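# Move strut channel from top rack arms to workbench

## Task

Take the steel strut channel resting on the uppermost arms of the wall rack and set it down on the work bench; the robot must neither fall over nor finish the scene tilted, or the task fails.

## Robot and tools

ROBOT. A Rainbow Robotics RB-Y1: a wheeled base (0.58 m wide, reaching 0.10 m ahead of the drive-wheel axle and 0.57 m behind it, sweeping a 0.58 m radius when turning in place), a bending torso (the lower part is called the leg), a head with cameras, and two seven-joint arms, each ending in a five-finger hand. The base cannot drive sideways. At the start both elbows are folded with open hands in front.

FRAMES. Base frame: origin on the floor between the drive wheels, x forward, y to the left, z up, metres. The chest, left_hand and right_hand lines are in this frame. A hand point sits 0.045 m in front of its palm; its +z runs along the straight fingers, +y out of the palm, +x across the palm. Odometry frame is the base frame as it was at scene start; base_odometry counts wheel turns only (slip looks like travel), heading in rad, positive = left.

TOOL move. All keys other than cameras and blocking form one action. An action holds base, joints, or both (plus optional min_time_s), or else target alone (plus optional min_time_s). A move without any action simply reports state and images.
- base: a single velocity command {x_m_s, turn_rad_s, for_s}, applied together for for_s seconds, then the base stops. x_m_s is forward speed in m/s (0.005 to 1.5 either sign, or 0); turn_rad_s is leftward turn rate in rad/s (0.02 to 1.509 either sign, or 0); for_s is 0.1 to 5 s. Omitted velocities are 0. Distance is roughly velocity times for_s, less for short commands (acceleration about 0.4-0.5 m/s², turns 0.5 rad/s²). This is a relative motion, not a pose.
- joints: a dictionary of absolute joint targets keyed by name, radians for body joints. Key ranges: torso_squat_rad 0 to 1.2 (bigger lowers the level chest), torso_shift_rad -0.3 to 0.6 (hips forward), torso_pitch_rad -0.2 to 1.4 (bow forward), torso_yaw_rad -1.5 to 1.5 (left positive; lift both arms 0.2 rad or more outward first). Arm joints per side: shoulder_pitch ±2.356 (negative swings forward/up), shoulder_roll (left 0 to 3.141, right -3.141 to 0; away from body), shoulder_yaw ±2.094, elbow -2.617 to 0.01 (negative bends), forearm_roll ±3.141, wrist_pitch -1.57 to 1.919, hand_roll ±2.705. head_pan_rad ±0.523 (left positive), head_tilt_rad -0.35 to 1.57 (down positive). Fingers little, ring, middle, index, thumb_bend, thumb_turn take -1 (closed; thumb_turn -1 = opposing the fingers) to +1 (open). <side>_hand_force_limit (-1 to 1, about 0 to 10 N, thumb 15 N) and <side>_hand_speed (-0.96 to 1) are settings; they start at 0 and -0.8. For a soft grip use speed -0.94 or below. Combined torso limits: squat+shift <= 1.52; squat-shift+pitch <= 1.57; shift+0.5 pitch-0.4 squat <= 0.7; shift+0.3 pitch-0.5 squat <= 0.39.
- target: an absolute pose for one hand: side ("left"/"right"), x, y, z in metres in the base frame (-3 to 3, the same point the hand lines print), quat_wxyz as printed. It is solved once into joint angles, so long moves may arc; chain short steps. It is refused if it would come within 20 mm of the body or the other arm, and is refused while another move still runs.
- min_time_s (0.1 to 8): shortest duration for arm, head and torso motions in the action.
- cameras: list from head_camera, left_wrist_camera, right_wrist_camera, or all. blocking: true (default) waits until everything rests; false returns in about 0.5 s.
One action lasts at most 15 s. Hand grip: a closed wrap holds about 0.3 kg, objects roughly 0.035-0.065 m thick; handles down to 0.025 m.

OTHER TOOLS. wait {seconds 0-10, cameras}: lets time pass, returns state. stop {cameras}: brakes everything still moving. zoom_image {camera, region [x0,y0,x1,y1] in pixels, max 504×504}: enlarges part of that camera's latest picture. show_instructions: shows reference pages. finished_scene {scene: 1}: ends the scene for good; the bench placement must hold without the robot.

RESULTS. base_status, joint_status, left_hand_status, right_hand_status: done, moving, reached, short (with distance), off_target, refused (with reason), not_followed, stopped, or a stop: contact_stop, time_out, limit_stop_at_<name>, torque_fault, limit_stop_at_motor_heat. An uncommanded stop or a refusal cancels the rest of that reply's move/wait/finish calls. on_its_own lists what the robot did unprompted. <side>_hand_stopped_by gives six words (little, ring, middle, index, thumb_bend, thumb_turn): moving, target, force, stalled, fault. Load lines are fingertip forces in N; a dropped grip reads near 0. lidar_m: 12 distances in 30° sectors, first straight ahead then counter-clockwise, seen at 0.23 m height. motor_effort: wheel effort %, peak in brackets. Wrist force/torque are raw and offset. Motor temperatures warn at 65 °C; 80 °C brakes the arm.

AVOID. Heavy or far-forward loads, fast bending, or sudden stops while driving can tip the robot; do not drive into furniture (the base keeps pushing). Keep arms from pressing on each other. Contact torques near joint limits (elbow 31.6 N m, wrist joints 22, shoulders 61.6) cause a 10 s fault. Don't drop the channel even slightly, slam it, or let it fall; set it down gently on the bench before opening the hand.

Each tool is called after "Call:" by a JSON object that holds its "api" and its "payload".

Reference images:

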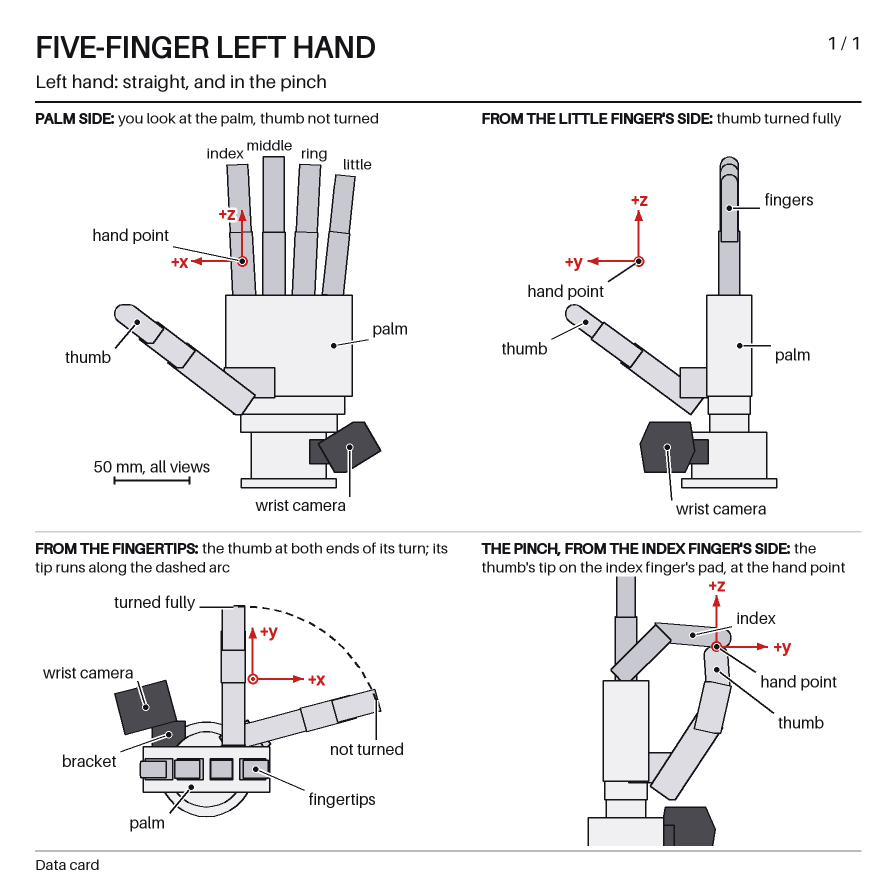

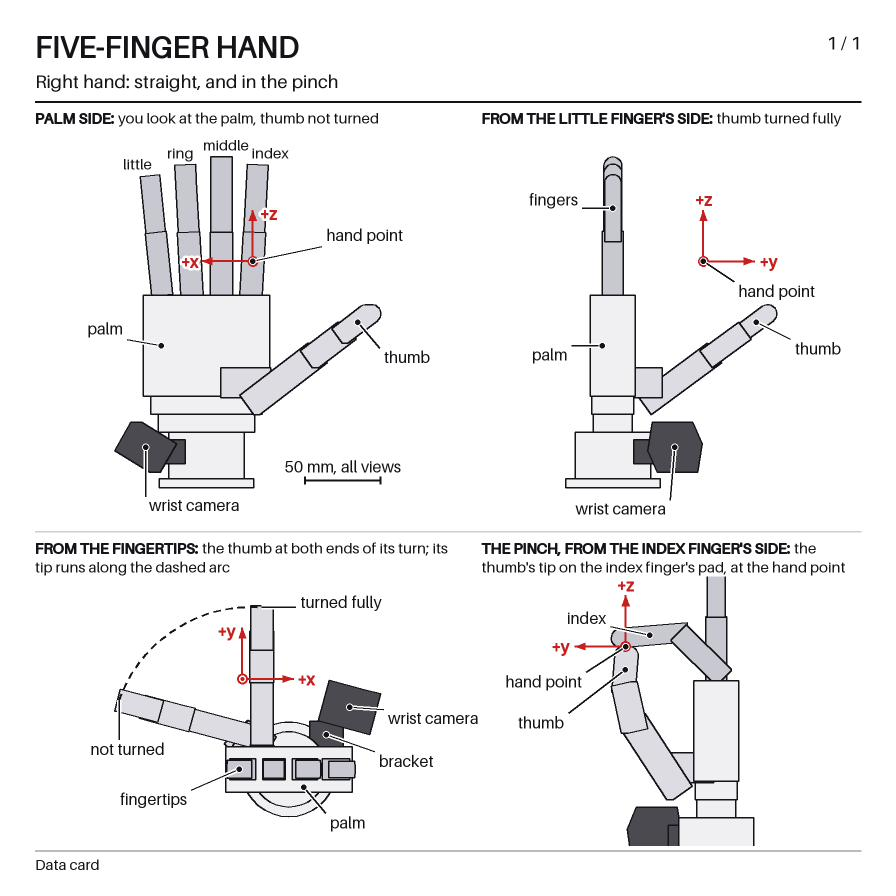

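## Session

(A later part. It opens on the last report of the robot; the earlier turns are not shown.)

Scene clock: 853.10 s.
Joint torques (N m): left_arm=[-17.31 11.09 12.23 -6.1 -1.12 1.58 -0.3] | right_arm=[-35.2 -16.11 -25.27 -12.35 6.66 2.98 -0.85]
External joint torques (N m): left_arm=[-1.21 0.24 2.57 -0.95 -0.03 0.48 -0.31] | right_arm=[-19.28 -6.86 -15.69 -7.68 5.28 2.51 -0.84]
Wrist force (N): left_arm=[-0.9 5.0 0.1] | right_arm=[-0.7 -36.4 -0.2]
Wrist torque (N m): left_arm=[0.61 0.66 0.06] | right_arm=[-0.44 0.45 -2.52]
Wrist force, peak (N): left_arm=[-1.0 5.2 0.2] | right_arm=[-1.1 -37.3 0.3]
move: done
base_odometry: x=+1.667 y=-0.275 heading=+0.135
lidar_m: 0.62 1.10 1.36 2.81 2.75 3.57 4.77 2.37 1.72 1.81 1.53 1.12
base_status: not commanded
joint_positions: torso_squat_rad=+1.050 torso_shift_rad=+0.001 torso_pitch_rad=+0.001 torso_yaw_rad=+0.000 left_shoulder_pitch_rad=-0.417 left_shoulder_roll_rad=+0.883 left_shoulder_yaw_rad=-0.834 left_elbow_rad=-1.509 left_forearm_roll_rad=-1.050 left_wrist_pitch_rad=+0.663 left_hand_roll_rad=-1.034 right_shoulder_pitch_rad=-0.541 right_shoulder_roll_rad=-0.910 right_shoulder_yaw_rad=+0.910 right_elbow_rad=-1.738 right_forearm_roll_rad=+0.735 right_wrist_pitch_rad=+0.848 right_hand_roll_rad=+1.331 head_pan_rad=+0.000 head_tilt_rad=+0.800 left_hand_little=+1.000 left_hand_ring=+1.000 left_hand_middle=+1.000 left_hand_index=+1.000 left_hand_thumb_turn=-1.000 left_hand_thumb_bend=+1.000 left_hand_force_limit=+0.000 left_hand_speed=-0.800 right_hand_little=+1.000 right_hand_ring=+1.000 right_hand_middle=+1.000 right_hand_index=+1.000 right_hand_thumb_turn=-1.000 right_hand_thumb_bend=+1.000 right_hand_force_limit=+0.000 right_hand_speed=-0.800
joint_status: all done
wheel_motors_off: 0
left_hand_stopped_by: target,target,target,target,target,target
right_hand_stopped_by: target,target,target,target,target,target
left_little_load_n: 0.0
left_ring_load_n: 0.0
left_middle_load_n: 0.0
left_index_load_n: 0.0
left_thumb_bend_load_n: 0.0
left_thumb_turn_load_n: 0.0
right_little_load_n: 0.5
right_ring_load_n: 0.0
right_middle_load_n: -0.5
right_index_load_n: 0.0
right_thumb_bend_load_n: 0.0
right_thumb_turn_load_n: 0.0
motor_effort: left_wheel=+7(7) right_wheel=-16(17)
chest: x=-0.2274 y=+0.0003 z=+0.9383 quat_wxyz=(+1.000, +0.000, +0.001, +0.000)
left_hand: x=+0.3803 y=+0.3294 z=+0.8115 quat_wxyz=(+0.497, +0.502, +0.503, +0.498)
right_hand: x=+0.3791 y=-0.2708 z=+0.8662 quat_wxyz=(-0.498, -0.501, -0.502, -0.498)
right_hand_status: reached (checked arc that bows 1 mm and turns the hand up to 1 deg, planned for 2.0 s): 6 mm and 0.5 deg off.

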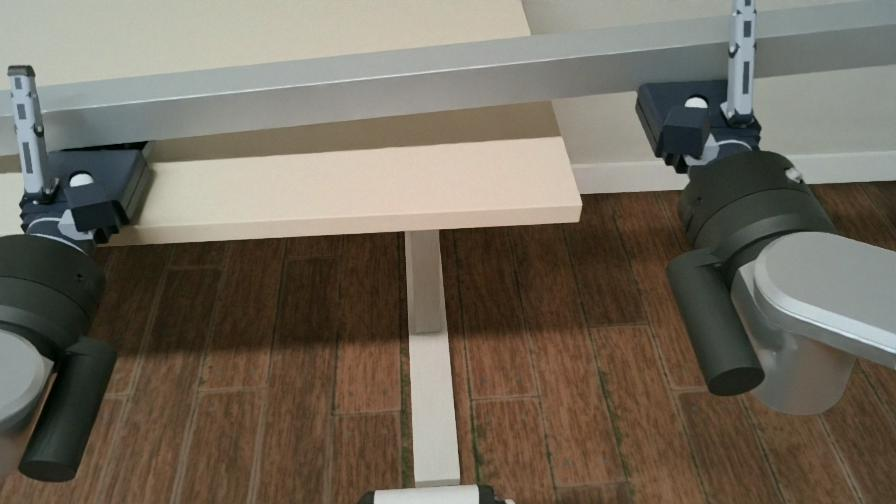

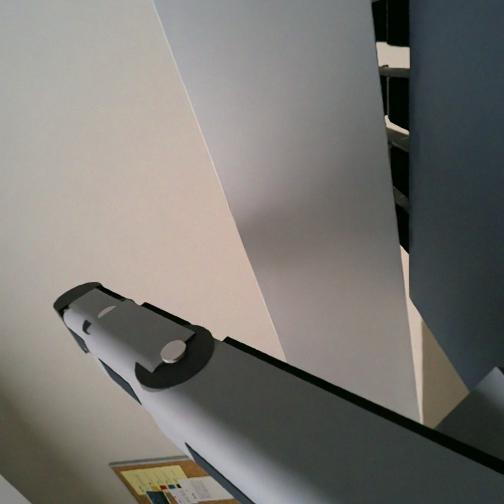

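Call:
{"api": "move", "payload": {"target": {"side": "right", "x": 0.38, "y": -0.271, "z": 0.888, "quat_wxyz": [0.5, 0.5, 0.5, 0.5]}, "min_time_s": 2, "cameras": []}}

Call:
{"api": "move", "payload": {"target": {"side": "left", "x": 0.31, "y": 0.33, "z": 0.808, "quat_wxyz": [0.5, 0.5, 0.5, 0.5]}, "min_time_s": 2, "cameras": []}}

Call:
{"api": "move", "payload": {"target": {"side": "left", "x": 0.22, "y": 0.33, "z": 0.808, "quat_wxyz": [0.5, 0.5, 0.5, 0.5]}, "min_time_s": 2, "cameras": ["head_camera", "left_wrist_camera"]}}

Scene clock: 862.07 s.
Joint torques (N m): left_arm=[-17.47 11.03 11.93 -5.96 -1.11 1.42 -0.3] | right_arm=[-35.03 -16.48 -25.77 -11.89 6.82 2.84 -0.89]
External joint torques (N m): left_arm=[-1.37 0.19 2.27 -0.82 -0.02 0.32 -0.31] | right_arm=[-19.06 -7.07 -15.99 -7.38 5.4 2.44 -0.88]
Wrist force (N): left_arm=[-0.8 4.5 0.3] | right_arm=[-0.5 -36.5 -0.1]
Wrist torque (N m): left_arm=[0.51 0.65 0.07] | right_arm=[-0.43 0.43 -2.52]
Wrist force, peak (N): left_arm=[-1.1 5.2 0.3] | right_arm=[-0.6 -37.1 -0.2]
move: done
base_odometry: x=+1.667 y=-0.275 heading=+0.135
lidar_m: 0.63 1.11 1.36 2.81 2.73 3.59 4.76 2.37 1.74 1.81 1.53 1.10
base_status: not commanded
joint_positions: torso_squat_rad=+1.050 torso_shift_rad=+0.001 torso_pitch_rad=+0.001 torso_yaw_rad=+0.000 left_shoulder_pitch_rad=-0.417 left_shoulder_roll_rad=+0.883 left_shoulder_yaw_rad=-0.834 left_elbow_rad=-1.509 left_forearm_roll_rad=-1.050 left_wrist_pitch_rad=+0.663 left_hand_roll_rad=-1.034 right_shoulder_pitch_rad=-0.559 right_shoulder_roll_rad=-0.938 right_shoulder_yaw_rad=+0.900 right_elbow_rad=-1.781 right_forearm_roll_rad=+0.679 right_wrist_pitch_rad=+0.862 right_hand_roll_rad=+1.370 head_pan_rad=+0.000 head_tilt_rad=+0.800 left_hand_little=+1.000 left_hand_ring=+1.000 left_hand_middle=+1.000 left_hand_index=+1.000 left_hand_thumb_turn=-1.000 left_hand_thumb_bend=+1.000 left_hand_force_limit=+0.000 left_hand_speed=-0.800 right_hand_little=+1.000 right_hand_ring=+1.000 right_hand_middle=+1.000 right_hand_index=+1.000 right_hand_thumb_turn=-1.000 right_hand_thumb_bend=+1.000 right_hand_force_limit=+0.000 right_hand_speed=-0.800
joint_status: all done
wheel_motors_off: 0
left_hand_stopped_by: target,target,target,target,target,target
right_hand_stopped_by: target,target,target,target,target,target
left_little_load_n: 0.0
left_ring_load_n: 0.0
left_middle_load_n: 0.0
left_index_load_n: 0.0
left_thumb_bend_load_n: 0.0
left_thumb_turn_load_n: 0.0
right_little_load_n: 0.0
right_ring_load_n: 0.0
right_middle_load_n: 0.0
right_index_load_n: 0.0
right_thumb_bend_load_n: 0.0
right_thumb_turn_load_n: 0.0
motor_effort: left_wheel=+7(7) right_wheel=-16(17)
chest: x=-0.2274 y=+0.0003 z=+0.9383 quat_wxyz=(+1.000, +0.000, +0.001, +0.000)
left_hand: x=+0.3803 y=+0.3294 z=+0.8115 quat_wxyz=(+0.497, +0.502, +0.503, +0.498)
right_hand: x=+0.3791 y=-0.2706 z=+0.8819 quat_wxyz=(-0.498, -0.501, -0.502, -0.498)
right_hand_status: reached (checked arc that bows 1 mm and turns the hand up to 1 deg, planned for 2.0 s): 6 mm and 0.4 deg off.

Scene clock: 864.40 s.
Joint torques (N m): left_arm=[-12.29 11.08 8.03 -6.47 -1.43 1.3 -0.1] | right_arm=[-35.03 -16.66 -25.68 -11.8 6.84 2.64 -0.89]
External joint torques (N m): left_arm=[0.12 0.24 -1.26 -0.83 -0.14 0.22 -0.1] | right_arm=[-19.06 -7.26 -15.9 -7.29 5.42 2.24 -0.88]
Wrist force (N): left_arm=[-0.9 4.8 0.3] | right_arm=[-1.2 -36.8 -0.4]
Wrist torque (N m): left_arm=[0.56 0.67 -0.02] | right_arm=[-0.45 0.55 -2.58]
Wrist force, peak (N): left_arm=[-1.0 5.2 0.2] | right_arm=[-0.6 -37.0 -0.1]
move: done
base_odometry: x=+1.667 y=-0.275 heading=+0.135
lidar_m: 0.62 1.10 1.35 2.80 2.74 3.57 4.77 2.36 1.72 1.80 1.54 1.11
base_status: not commanded
joint_positions: torso_squat_rad=+1.050 torso_shift_rad=+0.001 torso_pitch_rad=+0.001 torso_yaw_rad=+0.000 left_shoulder_pitch_rad=-0.223 left_shoulder_roll_rad=+0.995 left_shoulder_yaw_rad=-0.838 left_elbow_rad=-1.777 left_forearm_roll_rad=-1.098 left_wrist_pitch_rad=+0.798 left_hand_roll_rad=-1.048 right_shoulder_pitch_rad=-0.559 right_shoulder_roll_rad=-0.938 right_shoulder_yaw_rad=+0.900 right_elbow_rad=-1.781 right_forearm_roll_rad=+0.679 right_wrist_pitch_rad=+0.862 right_hand_roll_rad=+1.370 head_pan_rad=+0.000 head_tilt_rad=+0.800 left_hand_little=+1.000 left_hand_ring=+1.000 left_hand_middle=+1.000 left_hand_index=+1.000 left_hand_thumb_turn=-1.000 left_hand_thumb_bend=+1.000 left_hand_force_limit=+0.000 left_hand_speed=-0.800 right_hand_little=+1.000 right_hand_ring=+1.000 right_hand_middle=+1.000 right_hand_index=+1.000 right_hand_thumb_turn=-1.000 right_hand_thumb_bend=+1.000 right_hand_force_limit=+0.000 right_hand_speed=-0.800
joint_status: all done
wheel_motors_off: 0
left_hand_stopped_by: target,target,target,target,target,target
right_hand_stopped_by: target,target,target,target,target,target
left_little_load_n: 0.0
left_ring_load_n: 0.0
left_middle_load_n: 0.0
left_index_load_n: 0.0
left_thumb_bend_load_n: 0.0
left_thumb_turn_load_n: 0.0
right_little_load_n: 0.0
right_ring_load_n: 0.0
right_middle_load_n: 0.0
right_index_load_n: 0.0
right_thumb_bend_load_n: 0.0
right_thumb_turn_load_n: 0.0
motor_effort: left_wheel=+7(7) right_wheel=-16(17)
chest: x=-0.2274 y=+0.0003 z=+0.9383 quat_wxyz=(+1.000, +0.000, +0.001, +0.000)
left_hand: x=+0.3102 y=+0.3300 z=+0.8084 quat_wxyz=(+0.500, +0.500, +0.500, +0.500)
left_hand_status: reached (checked arc that bows 9 mm and turns the hand up to 1 deg, planned for 2.0 s): 0 mm and 0.0 deg off.
right_hand: x=+0.3791 y=-0.2706 z=+0.8819 quat_wxyz=(-0.498, -0.501, -0.502, -0.498)

Scene clock: 866.73 s.
Joint torques (N m): left_arm=[-7.05 10.51 6.92 -7.07 -1.62 1.43 0.33] | right_arm=[-35 -16.44 -25.82 -11.95 6.91 2.65 -0.75]
External joint torques (N m): left_arm=[0.78 -0.18 -0.85 -0.74 -0.14 0.32 0.32] | right_arm=[-19.03 -7.03 -16.04 -7.44 5.48 2.25 -0.74]
Wrist force (N): left_arm=[-0.9 4.9 0.3] | right_arm=[-0.4 -36.6 -0.4]
Wrist torque (N m): left_arm=[0.58 0.67 0.09] | right_arm=[-0.40 0.42 -2.52]
Wrist force, peak (N): left_arm=[-0.9 5.2 0.1] | right_arm=[-0.3 -37.1 -0.1]
move: done
base_odometry: x=+1.667 y=-0.275 heading=+0.135
lidar_m: 0.62 1.09 1.33 2.81 2.72 3.58 4.75 2.37 1.73 1.80 1.54 1.12
base_status: not commanded
joint_positions: torso_squat_rad=+1.050 torso_shift_rad=+0.001 torso_pitch_rad=+0.001 torso_yaw_rad=+0.000 left_shoulder_pitch_rad=+0.021 left_shoulder_roll_rad=+1.123 left_shoulder_yaw_rad=-0.863 left_elbow_rad=-2.051 left_forearm_roll_rad=-1.222 left_wrist_pitch_rad=+0.961 left_hand_roll_rad=-1.032 right_shoulder_pitch_rad=-0.559 right_shoulder_roll_rad=-0.938 right_shoulder_yaw_rad=+0.900 right_elbow_rad=-1.781 right_forearm_roll_rad=+0.679 right_wrist_pitch_rad=+0.862 right_hand_roll_rad=+1.370 head_pan_rad=+0.000 head_tilt_rad=+0.800 left_hand_little=+1.000 left_hand_ring=+1.000 left_hand_middle=+1.000 left_hand_index=+1.000 left_hand_thumb_turn=-1.000 left_hand_thumb_bend=+1.000 left_hand_force_limit=+0.000 left_hand_speed=-0.800 right_hand_little=+1.000 right_hand_ring=+1.000 right_hand_middle=+1.000 right_hand_index=+1.000 right_hand_thumb_turn=-1.000 right_hand_thumb_bend=+1.000 right_hand_force_limit=+0.000 right_hand_speed=-0.800
joint_status: all done
wheel_motors_off: 0
left_hand_stopped_by: target,target,target,target,target,target
right_hand_stopped_by: target,target,target,target,target,target
left_little_load_n: 0.0
left_ring_load_n: 0.0
left_middle_load_n: 0.0
left_index_load_n: 0.0
left_thumb_bend_load_n: 0.0
left_thumb_turn_load_n: 0.0
right_little_load_n: 0.5
right_ring_load_n: 0.0
right_middle_load_n: 0.0
right_index_load_n: 0.0
right_thumb_bend_load_n: 0.0
right_thumb_turn_load_n: 0.0
motor_effort: left_wheel=+7(7) right_wheel=-16(17)
chest: x=-0.2274 y=+0.0003 z=+0.9383 quat_wxyz=(+1.000, +0.000, +0.001, +0.000)
left_hand: x=+0.2203 y=+0.3300 z=+0.8083 quat_wxyz=(+0.500, +0.500, +0.500, +0.500)
left_hand_status: reached (checked arc that bows 6 mm and turns the hand up to 2 deg, planned for 2.0 s): 0 mm and 0.0 deg off.
right_hand: x=+0.3791 y=-0.2706 z=+0.8819 quat_wxyz=(-0.498, -0.501, -0.502, -0.499)

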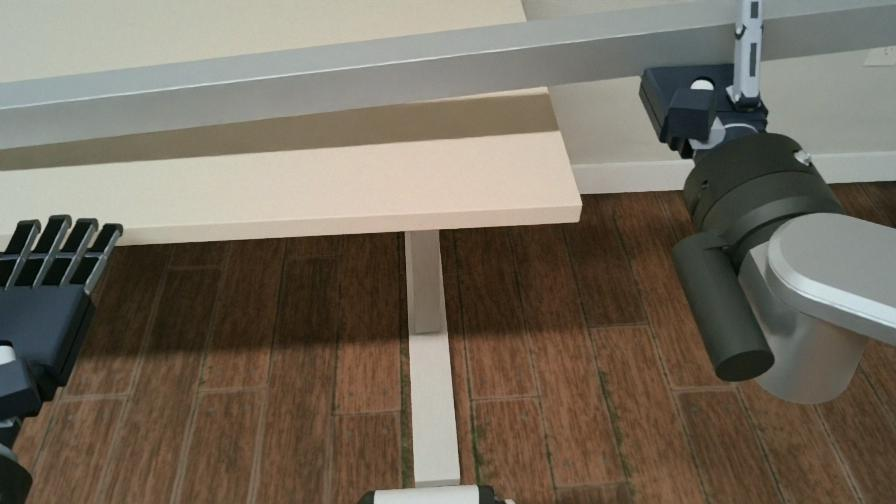

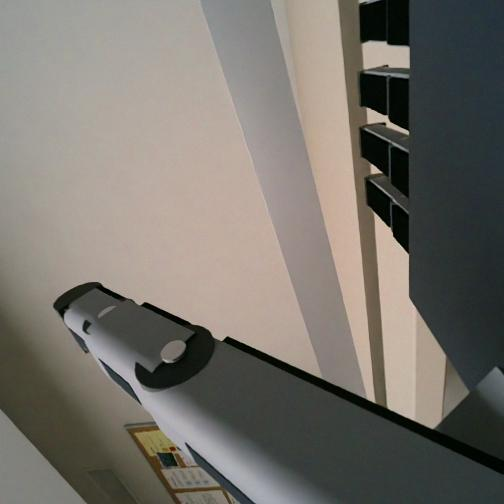

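Call:
{"api": "move", "payload": {"target": {"side": "right", "x": 0.38, "y": -0.271, "z": 0.85, "quat_wxyz": [0.5, 0.5, 0.5, 0.5]}, "min_time_s": 2.5, "cameras": []}}

Call:
{"api": "move", "payload": {"target": {"side": "right", "x": 0.38, "y": -0.271, "z": 0.81, "quat_wxyz": [0.5, 0.5, 0.5, 0.5]}, "min_time_s": 3, "cameras": ["head_camera", "right_wrist_camera"]}}

Scene clock: 877.77 s.
Joint torques (N m): left_arm=[-6.97 10.52 6.88 -7.13 -1.48 1.32 0.15] | right_arm=[-33.63 -11.17 -22.07 -11.75 7.19 2.67 -1.16]
External joint torques (N m): left_arm=[0.87 -0.18 -0.89 -0.8 0 0.22 0.14] | right_arm=[-17.8 -2.14 -12.78 -6.89 5.85 2.1 -1.15]
Wrist force (N): left_arm=[-0.9 5.0 0.3] | right_arm=[-2.5 -36.9 -0.2]
Wrist torque (N m): left_arm=[0.58 0.65 0.08] | right_arm=[-0.59 0.46 -2.69]
Wrist force, peak (N): left_arm=[-1.0 5.3 0.3] | right_arm=[-0.6 -37.2 -0.2]
move: done
base_odometry: x=+1.667 y=-0.275 heading=+0.135
lidar_m: 0.62 1.10 1.35 2.82 2.73 3.58 4.76 2.36 1.70 1.81 1.54 1.11
base_status: not commanded
joint_positions: torso_squat_rad=+1.050 torso_shift_rad=+0.001 torso_pitch_rad=+0.001 torso_yaw_rad=+0.000 left_shoulder_pitch_rad=+0.021 left_shoulder_roll_rad=+1.123 left_shoulder_yaw_rad=-0.863 left_elbow_rad=-2.051 left_forearm_roll_rad=-1.222 left_wrist_pitch_rad=+0.961 left_hand_roll_rad=-1.032 right_shoulder_pitch_rad=-0.519 right_shoulder_roll_rad=-0.872 right_shoulder_yaw_rad=+0.920 right_elbow_rad=-1.675 right_forearm_roll_rad=+0.809 right_wrist_pitch_rad=+0.829 right_hand_roll_rad=+1.278 head_pan_rad=+0.000 head_tilt_rad=+0.800 left_hand_little=+1.000 left_hand_ring=+1.000 left_hand_middle=+1.000 left_hand_index=+1.000 left_hand_thumb_turn=-1.000 left_hand_thumb_bend=+1.000 left_hand_force_limit=+0.000 left_hand_speed=-0.800 right_hand_little=+1.000 right_hand_ring=+1.000 right_hand_middle=+1.000 right_hand_index=+1.000 right_hand_thumb_turn=-1.000 right_hand_thumb_bend=+1.000 right_hand_force_limit=+0.000 right_hand_speed=-0.800
joint_status: all done
wheel_motors_off: 0
left_hand_stopped_by: target,target,target,target,target,target
right_hand_stopped_by: target,target,target,target,target,target
left_little_load_n: 0.0
left_ring_load_n: 0.0
left_middle_load_n: 0.0
left_index_load_n: 0.0
left_thumb_bend_load_n: 0.0
left_thumb_turn_load_n: 0.0
right_little_load_n: 0.0
right_ring_load_n: 0.0
right_middle_load_n: 0.0
right_index_load_n: 0.0
right_thumb_bend_load_n: 0.0
right_thumb_turn_load_n: 0.0
motor_effort: left_wheel=+7(7) right_wheel=-16(17)
chest: x=-0.2274 y=+0.0003 z=+0.9383 quat_wxyz=(+1.000, +0.000, +0.001, +0.000)
left_hand: x=+0.2203 y=+0.3300 z=+0.8083 quat_wxyz=(+0.500, +0.500, +0.500, +0.500)
right_hand: x=+0.3790 y=-0.2715 z=+0.8451 quat_wxyz=(-0.498, -0.502, -0.503, -0.497)
right_hand_status: reached (checked arc that bows 3 mm and turns the hand up to 1 deg, planned for 2.5 s): 5 mm and 0.6 deg off.

Scene clock: 881.10 s.
Joint torques (N m): left_arm=[-6.83 10.47 6.79 -7.15 -1.53 1.55 0.18] | right_arm=[-33.18 -10.76 -20.42 -12.21 6.73 3.73 -0.95]
External joint torques (N m): left_arm=[1.01 -0.22 -0.98 -0.82 -0.06 0.45 0.17] | right_arm=[-17.44 -2.23 -11.8 -7.16 5.52 2.92 -0.94]
Wrist force (N): left_arm=[-1.0 4.8 0.2] | right_arm=[-2.8 -36.4 0.4]
Wrist torque (N m): left_arm=[0.58 0.67 0.09] | right_arm=[-0.57 0.35 -2.32]
Wrist force, peak (N): left_arm=[-0.9 5.3 0.3] | right_arm=[-3.1 -37.0 0.2]
move: done
base_odometry: x=+1.667 y=-0.275 heading=+0.135
lidar_m: 0.60 1.10 1.35 2.80 2.74 3.58 4.75 2.38 1.74 1.80 1.53 1.11
base_status: not commanded
joint_positions: torso_squat_rad=+1.050 torso_shift_rad=+0.001 torso_pitch_rad=+0.001 torso_yaw_rad=+0.000 left_shoulder_pitch_rad=+0.021 left_shoulder_roll_rad=+1.123 left_shoulder_yaw_rad=-0.863 left_elbow_rad=-2.051 left_forearm_roll_rad=-1.222 left_wrist_pitch_rad=+0.961 left_hand_roll_rad=-1.032 right_shoulder_pitch_rad=-0.490 right_shoulder_roll_rad=-0.794 right_shoulder_yaw_rad=+0.943 right_elbow_rad=-1.537 right_forearm_roll_rad=+0.964 right_wrist_pitch_rad=+0.797 right_hand_roll_rad=+1.151 head_pan_rad=+0.000 head_tilt_rad=+0.800 left_hand_little=+1.000 left_hand_ring=+1.000 left_hand_middle=+1.000 left_hand_index=+1.000 left_hand_thumb_turn=-1.000 left_hand_thumb_bend=+1.000 left_hand_force_limit=+0.000 left_hand_speed=-0.800 right_hand_little=+1.000 right_hand_ring=+1.000 right_hand_middle=+1.000 right_hand_index=+1.000 right_hand_thumb_turn=-1.000 right_hand_thumb_bend=+1.000 right_hand_force_limit=+0.000 right_hand_speed=-0.800
joint_status: all done
wheel_motors_off: 0
left_hand_stopped_by: target,target,target,target,target,target
right_hand_stopped_by: target,target,target,target,target,target
left_little_load_n: 0.0
left_ring_load_n: 0.0
left_middle_load_n: 0.0
left_index_load_n: 0.0
left_thumb_bend_load_n: -0.5
left_thumb_turn_load_n: 0.0
right_little_load_n: 0.0
right_ring_load_n: 0.0
right_middle_load_n: 0.0
right_index_load_n: 0.0
right_thumb_bend_load_n: 0.0
right_thumb_turn_load_n: 0.0
motor_effort: left_wheel=+7(7) right_wheel=-16(17)
chest: x=-0.2274 y=+0.0003 z=+0.9383 quat_wxyz=(+1.000, +0.000, +0.001, +0.000)
left_hand: x=+0.2203 y=+0.3300 z=+0.8083 quat_wxyz=(+0.500, +0.500, +0.500, +0.500)
right_hand: x=+0.3787 y=-0.2714 z=+0.8053 quat_wxyz=(-0.498, -0.503, -0.503, -0.496)
right_hand_status: reached (checked arc that bows 5 mm and turns the hand up to 1 deg, planned for 3.0 s): 5 mm and 0.7 deg off.

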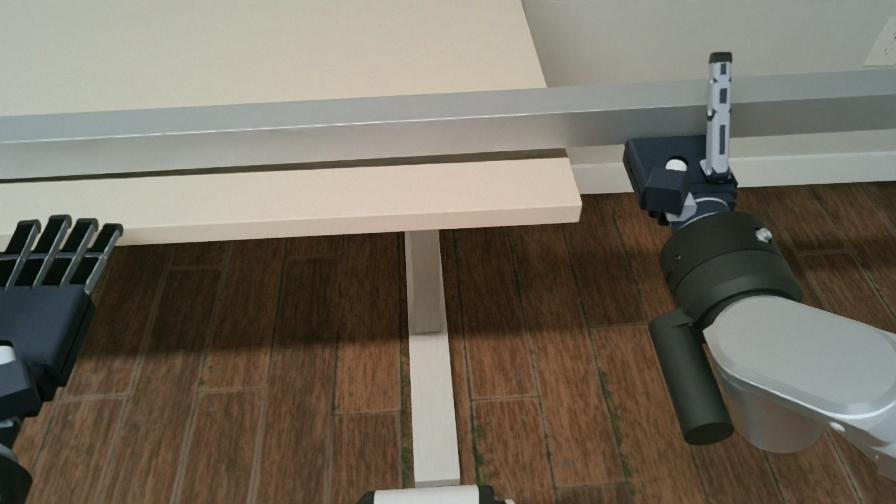

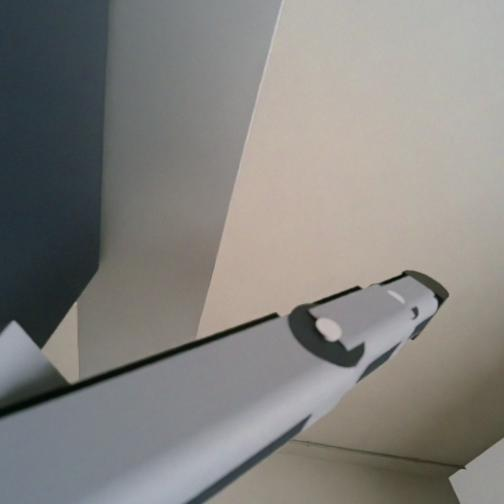

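Call:
{"api": "move", "payload": {"target": {"side": "right", "x": 0.38, "y": -0.271, "z": 0.785, "quat_wxyz": [0.5, 0.5, 0.5, 0.5]}, "min_time_s": 2.5, "cameras": ["head_camera"]}}

Call:
{"api": "move", "payload": {"target": {"side": "right", "x": 0.38, "y": -0.271, "z": 0.773, "quat_wxyz": [0.5, 0.5, 0.5, 0.5]}, "min_time_s": 2, "cameras": ["head_camera"]}}

Scene clock: 887.20 s.
Joint torques (N m): left_arm=[-6.7 10.81 7.01 -7.21 -1.57 1.44 0.18] | right_arm=[-32.32 -12.16 -17.66 -10.66 7.21 4.7 0.84]
External joint torques (N m): left_arm=[1.13 0.12 -0.76 -0.88 -0.09 0.34 0.17] | right_arm=[-16.58 -3.98 -9.53 -5.6 6.09 3.71 0.85]
Wrist force (N): left_arm=[-0.9 5.0 0.3] | right_arm=[-2.9 -34.9 -0.5]
Wrist torque (N m): left_arm=[0.60 0.66 0.08] | right_arm=[-0.54 0.52 -0.37]
Wrist force, peak (N): left_arm=[-0.7 5.3 0.2] | right_arm=[-2.6 -37.0 0.0]
move: done
base_odometry: x=+1.667 y=-0.275 heading=+0.135
lidar_m: 0.63 1.10 1.34 2.80 2.75 3.57 4.76 2.37 1.75 1.79 1.53 1.10
base_status: not commanded
joint_positions: torso_squat_rad=+1.050 torso_shift_rad=+0.000 torso_pitch_rad=+0.001 torso_yaw_rad=+0.000 left_shoulder_pitch_rad=+0.021 left_shoulder_roll_rad=+1.123 left_shoulder_yaw_rad=-0.863 left_elbow_rad=-2.051 left_forearm_roll_rad=-1.222 left_wrist_pitch_rad=+0.961 left_hand_roll_rad=-1.032 right_shoulder_pitch_rad=-0.481 right_shoulder_roll_rad=-0.741 right_shoulder_yaw_rad=+0.961 right_elbow_rad=-1.431 right_forearm_roll_rad=+1.073 right_wrist_pitch_rad=+0.783 right_hand_roll_rad=+1.049 head_pan_rad=+0.000 head_tilt_rad=+0.800 left_hand_little=+1.000 left_hand_ring=+1.000 left_hand_middle=+1.000 left_hand_index=+1.000 left_hand_thumb_turn=-1.000 left_hand_thumb_bend=+1.000 left_hand_force_limit=+0.000 left_hand_speed=-0.800 right_hand_little=+1.000 right_hand_ring=+1.000 right_hand_middle=+1.000 right_hand_index=+1.000 right_hand_thumb_turn=-1.000 right_hand_thumb_bend=+1.000 right_hand_force_limit=+0.000 right_hand_speed=-0.800
joint_status: all done
wheel_motors_off: 0
left_hand_stopped_by: target,target,target,target,target,target
right_hand_stopped_by: target,target,target,target,target,target
left_little_load_n: 0.0
left_ring_load_n: 0.0
left_middle_load_n: 0.5
left_index_load_n: 0.0
left_thumb_bend_load_n: 0.0
left_thumb_turn_load_n: 0.0
right_little_load_n: 0.0
right_ring_load_n: 0.0
right_middle_load_n: 0.0
right_index_load_n: 0.0
right_thumb_bend_load_n: 0.0
right_thumb_turn_load_n: 0.0
motor_effort: left_wheel=+7(7) right_wheel=-16(17)
chest: x=-0.2274 y=+0.0003 z=+0.9383 quat_wxyz=(+1.000, +0.000, +0.001, +0.000)
left_hand: x=+0.2203 y=+0.3300 z=+0.8083 quat_wxyz=(+0.500, +0.500, +0.500, +0.500)
right_hand: x=+0.3788 y=-0.2713 z=+0.7808 quat_wxyz=(-0.498, -0.502, -0.502, -0.498)
right_hand_status: reached (checked arc that bows 4 mm and turns the hand up to 1 deg, planned for 2.5 s): 4 mm and 0.5 deg off.

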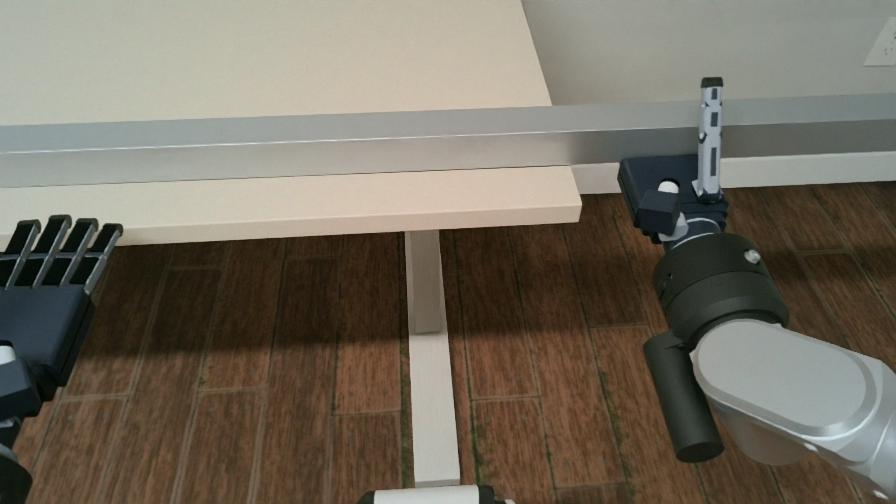

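Scene clock: 889.53 s.
Joint torques (N m): left_arm=[-7 10.77 6.91 -7.36 -1.45 1.3 0.16] | right_arm=[-16.53 -7.81 -6.77 -4.05 1.37 0.77 -0.15]
External joint torques (N m): left_arm=[0.86 0.08 -0.86 -1.03 0.02 0.2 0.15] | right_arm=[-0.7 0.23 1.16 0.96 0.29 -0.3 -0.14]
Wrist force (N): left_arm=[-0.9 4.8 0.0] | right_arm=[-3.4 -3.1 -0.4]
Wrist torque (N m): left_arm=[0.60 0.66 0.08] | right_arm=[-0.05 0.70 -0.49]
Wrist force, peak (N): left_arm=[-0.9 5.2 0.2] | right_arm=[-3.3 -35.1 -0.5]
move: done
base_odometry: x=+1.667 y=-0.275 heading=+0.135
lidar_m: 0.62 1.11 1.35 2.81 2.75 3.57 4.75 2.35 1.73 1.81 1.52 1.11
base_status: not commanded
joint_positions: torso_squat_rad=+1.050 torso_shift_rad=+0.000 torso_pitch_rad=+0.000 torso_yaw_rad=+0.000 left_shoulder_pitch_rad=+0.021 left_shoulder_roll_rad=+1.123 left_shoulder_yaw_rad=-0.863 left_elbow_rad=-2.051 left_forearm_roll_rad=-1.222 left_wrist_pitch_rad=+0.961 left_hand_roll_rad=-1.032 right_shoulder_pitch_rad=-0.483 right_shoulder_roll_rad=-0.718 right_shoulder_yaw_rad=+0.968 right_elbow_rad=-1.384 right_forearm_roll_rad=+1.117 right_wrist_pitch_rad=+0.781 right_hand_roll_rad=+1.005 head_pan_rad=+0.000 head_tilt_rad=+0.800 left_hand_little=+1.000 left_hand_ring=+1.000 left_hand_middle=+1.000 left_hand_index=+1.000 left_hand_thumb_turn=-1.000 left_hand_thumb_bend=+1.000 left_hand_force_limit=+0.000 left_hand_speed=-0.800 right_hand_little=+1.000 right_hand_ring=+1.000 right_hand_middle=+1.000 right_hand_index=+1.000 right_hand_thumb_turn=-1.000 right_hand_thumb_bend=+1.000 right_hand_force_limit=+0.000 right_hand_speed=-0.800
joint_status: all done
wheel_motors_off: 0
left_hand_stopped_by: target,target,target,target,target,target
right_hand_stopped_by: target,target,target,target,target,target
left_little_load_n: 0.0
left_ring_load_n: 0.0
left_middle_load_n: 0.0
left_index_load_n: 0.0
left_thumb_bend_load_n: 0.0
left_thumb_turn_load_n: 0.0
right_little_load_n: 0.0
right_ring_load_n: 0.0
right_middle_load_n: 0.0
right_index_load_n: 0.0
right_thumb_bend_load_n: 0.0
right_thumb_turn_load_n: 0.0
motor_effort: left_wheel=+7(7) right_wheel=-16(16)
chest: x=-0.2279 y=+0.0003 z=+0.9383 quat_wxyz=(+1.000, +0.000, +0.000, +0.000)
left_hand: x=+0.2200 y=+0.3300 z=+0.8087 quat_wxyz=(+0.500, +0.499, +0.500, +0.500)
right_hand: x=+0.3794 y=-0.2709 z=+0.7736 quat_wxyz=(-0.500, -0.501, -0.501, -0.499)
right_hand_status: reached (checked arc that bows 2 mm and turns the hand up to 0 deg, planned for 2.0 s): 1 mm and 0.2 deg off.

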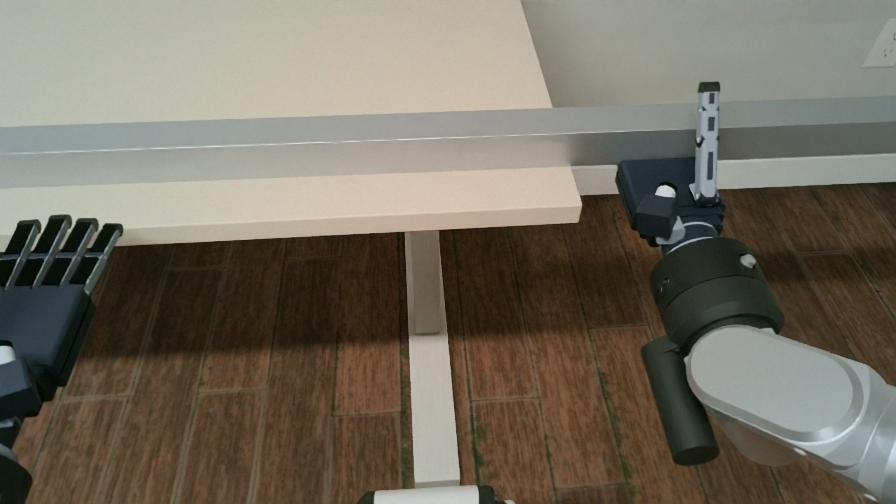

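Call:
{"api": "move", "payload": {"target": {"side": "right", "x": 0.38, "y": -0.275, "z": 0.757, "quat_wxyz": [0.5, 0.5, 0.5, 0.5]}, "min_time_s": 1.5, "cameras": ["head_camera", "right_wrist_camera"]}}

Call:
{"api": "move", "payload": {"target": {"side": "right", "x": 0.31, "y": -0.28, "z": 0.757, "quat_wxyz": [0.5, 0.5, 0.5, 0.5]}, "min_time_s": 1.5, "cameras": []}}

Call:
{"api": "move", "payload": {"target": {"side": "right", "x": 0.22, "y": -0.29, "z": 0.76, "quat_wxyz": [0.5, 0.5, 0.5, 0.5]}, "min_time_s": 2, "cameras": ["head_camera"]}}

Scene clock: 915.87 s.
Joint torques (N m): left_arm=[-7.26 10.71 7.07 -7.15 -1.51 1.23 0.08] | right_arm=[-14.75 -7.51 -6.47 -3.77 1.32 0.88 -0.04]
External joint torques (N m): left_arm=[0.6 0.02 -0.7 -0.82 -0.03 0.13 0.07] | right_arm=[1.07 0.46 1.14 1.09 0.32 -0.3 -0.03]
Wrist force (N): left_arm=[-0.9 5.1 0.1] | right_arm=[-3.2 -2.8 -0.3]
Wrist torque (N m): left_arm=[0.61 0.67 0.07] | right_arm=[-0.03 0.65 -0.45]
Wrist force, peak (N): left_arm=[-1.0 5.3 0.3] | right_arm=[-3.3 -3.5 -1.1]
move: done
base_odometry: x=+1.667 y=-0.275 heading=+0.135
lidar_m: 0.63 1.10 1.34 2.81 2.74 3.58 4.76 2.37 1.73 1.81 1.55 1.11
base_status: not commanded
joint_positions: torso_squat_rad=+1.050 torso_shift_rad=+0.000 torso_pitch_rad=+0.000 torso_yaw_rad=+0.000 left_shoulder_pitch_rad=+0.021 left_shoulder_roll_rad=+1.123 left_shoulder_yaw_rad=-0.863 left_elbow_rad=-2.051 left_forearm_roll_rad=-1.222 left_wrist_pitch_rad=+0.961 left_hand_roll_rad=-1.032 right_shoulder_pitch_rad=-0.481 right_shoulder_roll_rad=-0.694 right_shoulder_yaw_rad=+0.982 right_elbow_rad=-1.313 right_forearm_roll_rad=+1.178 right_wrist_pitch_rad=+0.774 right_hand_roll_rad=+0.933 head_pan_rad=+0.000 head_tilt_rad=+0.800 left_hand_little=+1.000 left_hand_ring=+1.000 left_hand_middle=+1.000 left_hand_index=+1.000 left_hand_thumb_turn=-1.000 left_hand_thumb_bend=+1.000 left_hand_force_limit=+0.000 left_hand_speed=-0.800 right_hand_little=+1.000 right_hand_ring=+1.000 right_hand_middle=+1.000 right_hand_index=+1.000 right_hand_thumb_turn=-1.000 right_hand_thumb_bend=+1.000 right_hand_force_limit=+0.000 right_hand_speed=-0.800
joint_status: all done
wheel_motors_off: 0
left_hand_stopped_by: target,target,target,target,target,target
right_hand_stopped_by: target,target,target,target,target,target
left_little_load_n: 0.0
left_ring_load_n: 0.0
left_middle_load_n: 0.0
left_index_load_n: 0.0
left_thumb_bend_load_n: 0.0
left_thumb_turn_load_n: 0.0
right_little_load_n: 0.0
right_ring_load_n: 0.0
right_middle_load_n: 0.0
right_index_load_n: 0.0
right_thumb_bend_load_n: 0.0
right_thumb_turn_load_n: 0.0
motor_effort: left_wheel=+7(7) right_wheel=-16(16)
chest: x=-0.2279 y=+0.0003 z=+0.9383 quat_wxyz=(+1.000, +0.000, +0.000, +0.000)
left_hand: x=+0.2200 y=+0.3300 z=+0.8087 quat_wxyz=(+0.500, +0.499, +0.500, +0.500)
right_hand: x=+0.3792 y=-0.2747 z=+0.7574 quat_wxyz=(-0.498, -0.502, -0.502, -0.497)
right_hand_status: reached (checked arc that bows 2 mm and turns the hand up to 0 deg, planned for 1.5 s): 1 mm and 0.5 deg off.

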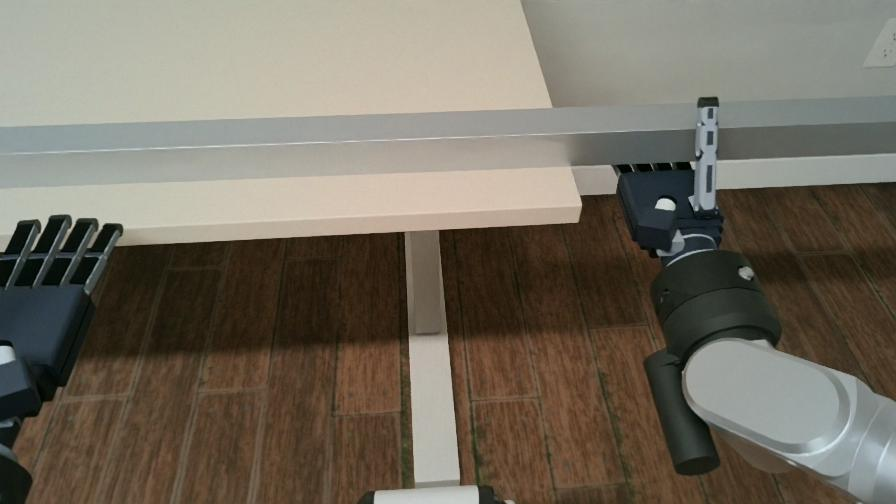

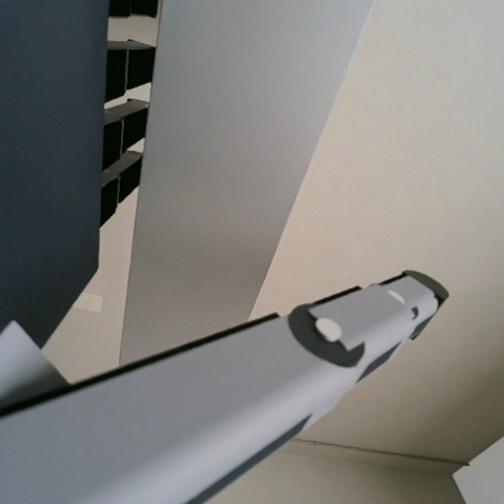

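Scene clock: 917.70 s.
Joint torques (N m): left_arm=[-6.98 10.65 6.68 -7.04 -1.5 1.4 0.25] | right_arm=[-11.56 -10.73 -6.57 -6.4 1.39 1.13 0.32]
External joint torques (N m): left_arm=[0.88 -0.04 -1.1 -0.71 -0.02 0.3 0.24] | right_arm=[0.79 -2.51 0.96 -0.9 0.17 0.06 0.33]
Wrist force (N): left_arm=[-0.9 4.9 0.2] | right_arm=[-2.9 -3.1 -0.5]
Wrist torque (N m): left_arm=[0.59 0.65 0.09] | right_arm=[-0.13 0.63 -0.37]
Wrist force, peak (N): left_arm=[-1.0 5.2 0.3] | right_arm=[-3.5 -3.1 -0.2]
move: done
base_odometry: x=+1.667 y=-0.275 heading=+0.135
lidar_m: 0.61 1.11 1.34 2.82 2.73 3.57 4.76 2.36 1.73 1.81 1.52 1.12
base_status: not commanded
joint_positions: torso_squat_rad=+1.050 torso_shift_rad=+0.000 torso_pitch_rad=+0.000 torso_yaw_rad=+0.000 left_shoulder_pitch_rad=+0.021 left_shoulder_roll_rad=+1.123 left_shoulder_yaw_rad=-0.863 left_elbow_rad=-2.051 left_forearm_roll_rad=-1.222 left_wrist_pitch_rad=+0.961 left_hand_roll_rad=-1.032 right_shoulder_pitch_rad=-0.303 right_shoulder_roll_rad=-0.812 right_shoulder_yaw_rad=+0.997 right_elbow_rad=-1.600 right_forearm_roll_rad=+1.199 right_wrist_pitch_rad=+0.900 right_hand_roll_rad=+1.000 head_pan_rad=+0.000 head_tilt_rad=+0.800 left_hand_little=+1.000 left_hand_ring=+1.000 left_hand_middle=+1.000 left_hand_index=+1.000 left_hand_thumb_turn=-1.000 left_hand_thumb_bend=+1.000 left_hand_force_limit=+0.000 left_hand_speed=-0.800 right_hand_little=+1.000 right_hand_ring=+1.000 right_hand_middle=+1.000 right_hand_index=+1.000 right_hand_thumb_turn=-1.000 right_hand_thumb_bend=+1.000 right_hand_force_limit=+0.000 right_hand_speed=-0.800
joint_status: all done
wheel_motors_off: 0
left_hand_stopped_by: target,target,target,target,target,target
right_hand_stopped_by: target,target,target,target,target,target
left_little_load_n: 0.0
left_ring_load_n: 0.0
left_middle_load_n: 0.0
left_index_load_n: 0.0
left_thumb_bend_load_n: 0.0
left_thumb_turn_load_n: 0.0
right_little_load_n: 0.0
right_ring_load_n: 0.0
right_middle_load_n: -0.5
right_index_load_n: 0.0
right_thumb_bend_load_n: 0.0
right_thumb_turn_load_n: 0.0
motor_effort: left_wheel=+7(7) right_wheel=-16(16)
chest: x=-0.2279 y=+0.0003 z=+0.9383 quat_wxyz=(+1.000, +0.000, +0.000, +0.000)
left_hand: x=+0.2200 y=+0.3300 z=+0.8087 quat_wxyz=(+0.500, +0.499, +0.500, +0.500)
right_hand: x=+0.3100 y=-0.2799 z=+0.7569 quat_wxyz=(-0.500, -0.500, -0.500, -0.500)
right_hand_status: reached (checked arc that bows 10 mm and turns the hand up to 2 deg, planned for 1.5 s): 0 mm and 0.0 deg off.

Scene clock: 920.03 s.
Joint torques (N m): left_arm=[-7.2 10.59 7.1 -7.2 -1.56 1.48 0.11] | right_arm=[-6.79 -11.36 -5.06 -7.16 1.71 1.13 0.36]
External joint torques (N m): left_arm=[0.65 -0.1 -0.68 -0.87 -0.08 0.38 0.1] | right_arm=[1.15 -2.63 1.33 -1.02 0.31 0.09 0.37]
Wrist force (N): left_arm=[-1.0 4.8 0.1] | right_arm=[-3.0 -3.3 -0.1]
Wrist torque (N m): left_arm=[0.58 0.68 0.09] | right_arm=[-0.14 0.64 -0.45]
Wrist force, peak (N): left_arm=[-1.1 5.4 0.1] | right_arm=[-3.2 -3.8 -0.7]
move: done
base_odometry: x=+1.667 y=-0.275 heading=+0.135
lidar_m: 0.63 1.10 1.36 2.81 2.75 3.57 4.75 2.37 1.73 1.81 1.53 1.10
base_status: not commanded
joint_positions: torso_squat_rad=+1.050 torso_shift_rad=+0.000 torso_pitch_rad=+0.000 torso_yaw_rad=+0.000 left_shoulder_pitch_rad=+0.021 left_shoulder_roll_rad=+1.123 left_shoulder_yaw_rad=-0.863 left_elbow_rad=-2.051 left_forearm_roll_rad=-1.222 left_wrist_pitch_rad=+0.961 left_hand_roll_rad=-1.032 right_shoulder_pitch_rad=-0.085 right_shoulder_roll_rad=-0.954 right_shoulder_yaw_rad=+1.038 right_elbow_rad=-1.882 right_forearm_roll_rad=+1.298 right_wrist_pitch_rad=+1.047 right_hand_roll_rad=+1.019 head_pan_rad=+0.000 head_tilt_rad=+0.800 left_hand_little=+1.000 left_hand_ring=+1.000 left_hand_middle=+1.000 left_hand_index=+1.000 left_hand_thumb_turn=-1.000 left_hand_thumb_bend=+1.000 left_hand_force_limit=+0.000 left_hand_speed=-0.800 right_hand_little=+1.000 right_hand_ring=+1.000 right_hand_middle=+1.000 right_hand_index=+1.000 right_hand_thumb_turn=-1.000 right_hand_thumb_bend=+1.000 right_hand_force_limit=+0.000 right_hand_speed=-0.800
joint_status: all done
wheel_motors_off: 0
left_hand_stopped_by: target,target,target,target,target,target
right_hand_stopped_by: target,target,target,target,target,target
left_little_load_n: 0.0
left_ring_load_n: 0.0
left_middle_load_n: 0.0
left_index_load_n: 0.0
left_thumb_bend_load_n: 0.0
left_thumb_turn_load_n: 0.0
right_little_load_n: 0.0
right_ring_load_n: 0.0
right_middle_load_n: 0.0
right_index_load_n: 0.0
right_thumb_bend_load_n: 0.0
right_thumb_turn_load_n: 0.0
motor_effort: left_wheel=+7(7) right_wheel=-16(17)
chest: x=-0.2279 y=+0.0004 z=+0.9382 quat_wxyz=(+1.000, +0.000, +0.000, +0.000)
left_hand: x=+0.2200 y=+0.3300 z=+0.8087 quat_wxyz=(+0.501, +0.499, +0.500, +0.500)
right_hand: x=+0.2202 y=-0.2899 z=+0.7600 quat_wxyz=(-0.500, -0.500, -0.500, -0.500)
right_hand_status: reached (checked arc that bows 7 mm and turns the hand up to 2 deg, planned for 2.0 s): 0 mm and 0.0 deg off.

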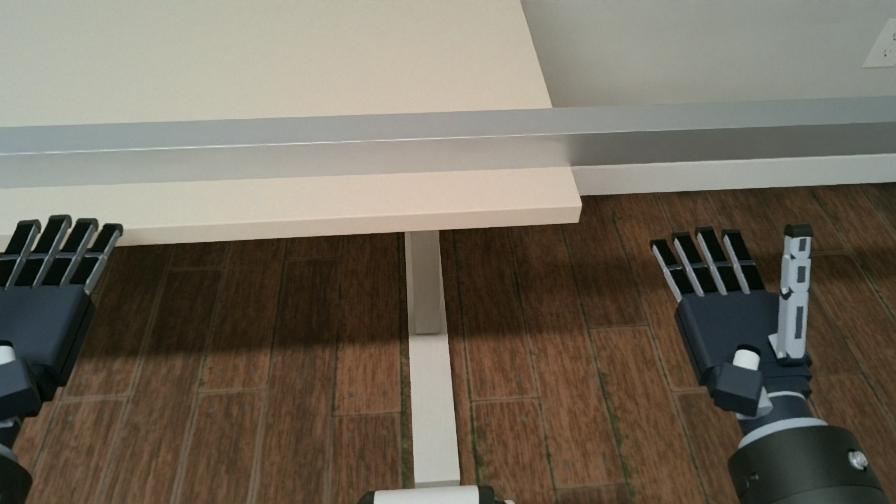

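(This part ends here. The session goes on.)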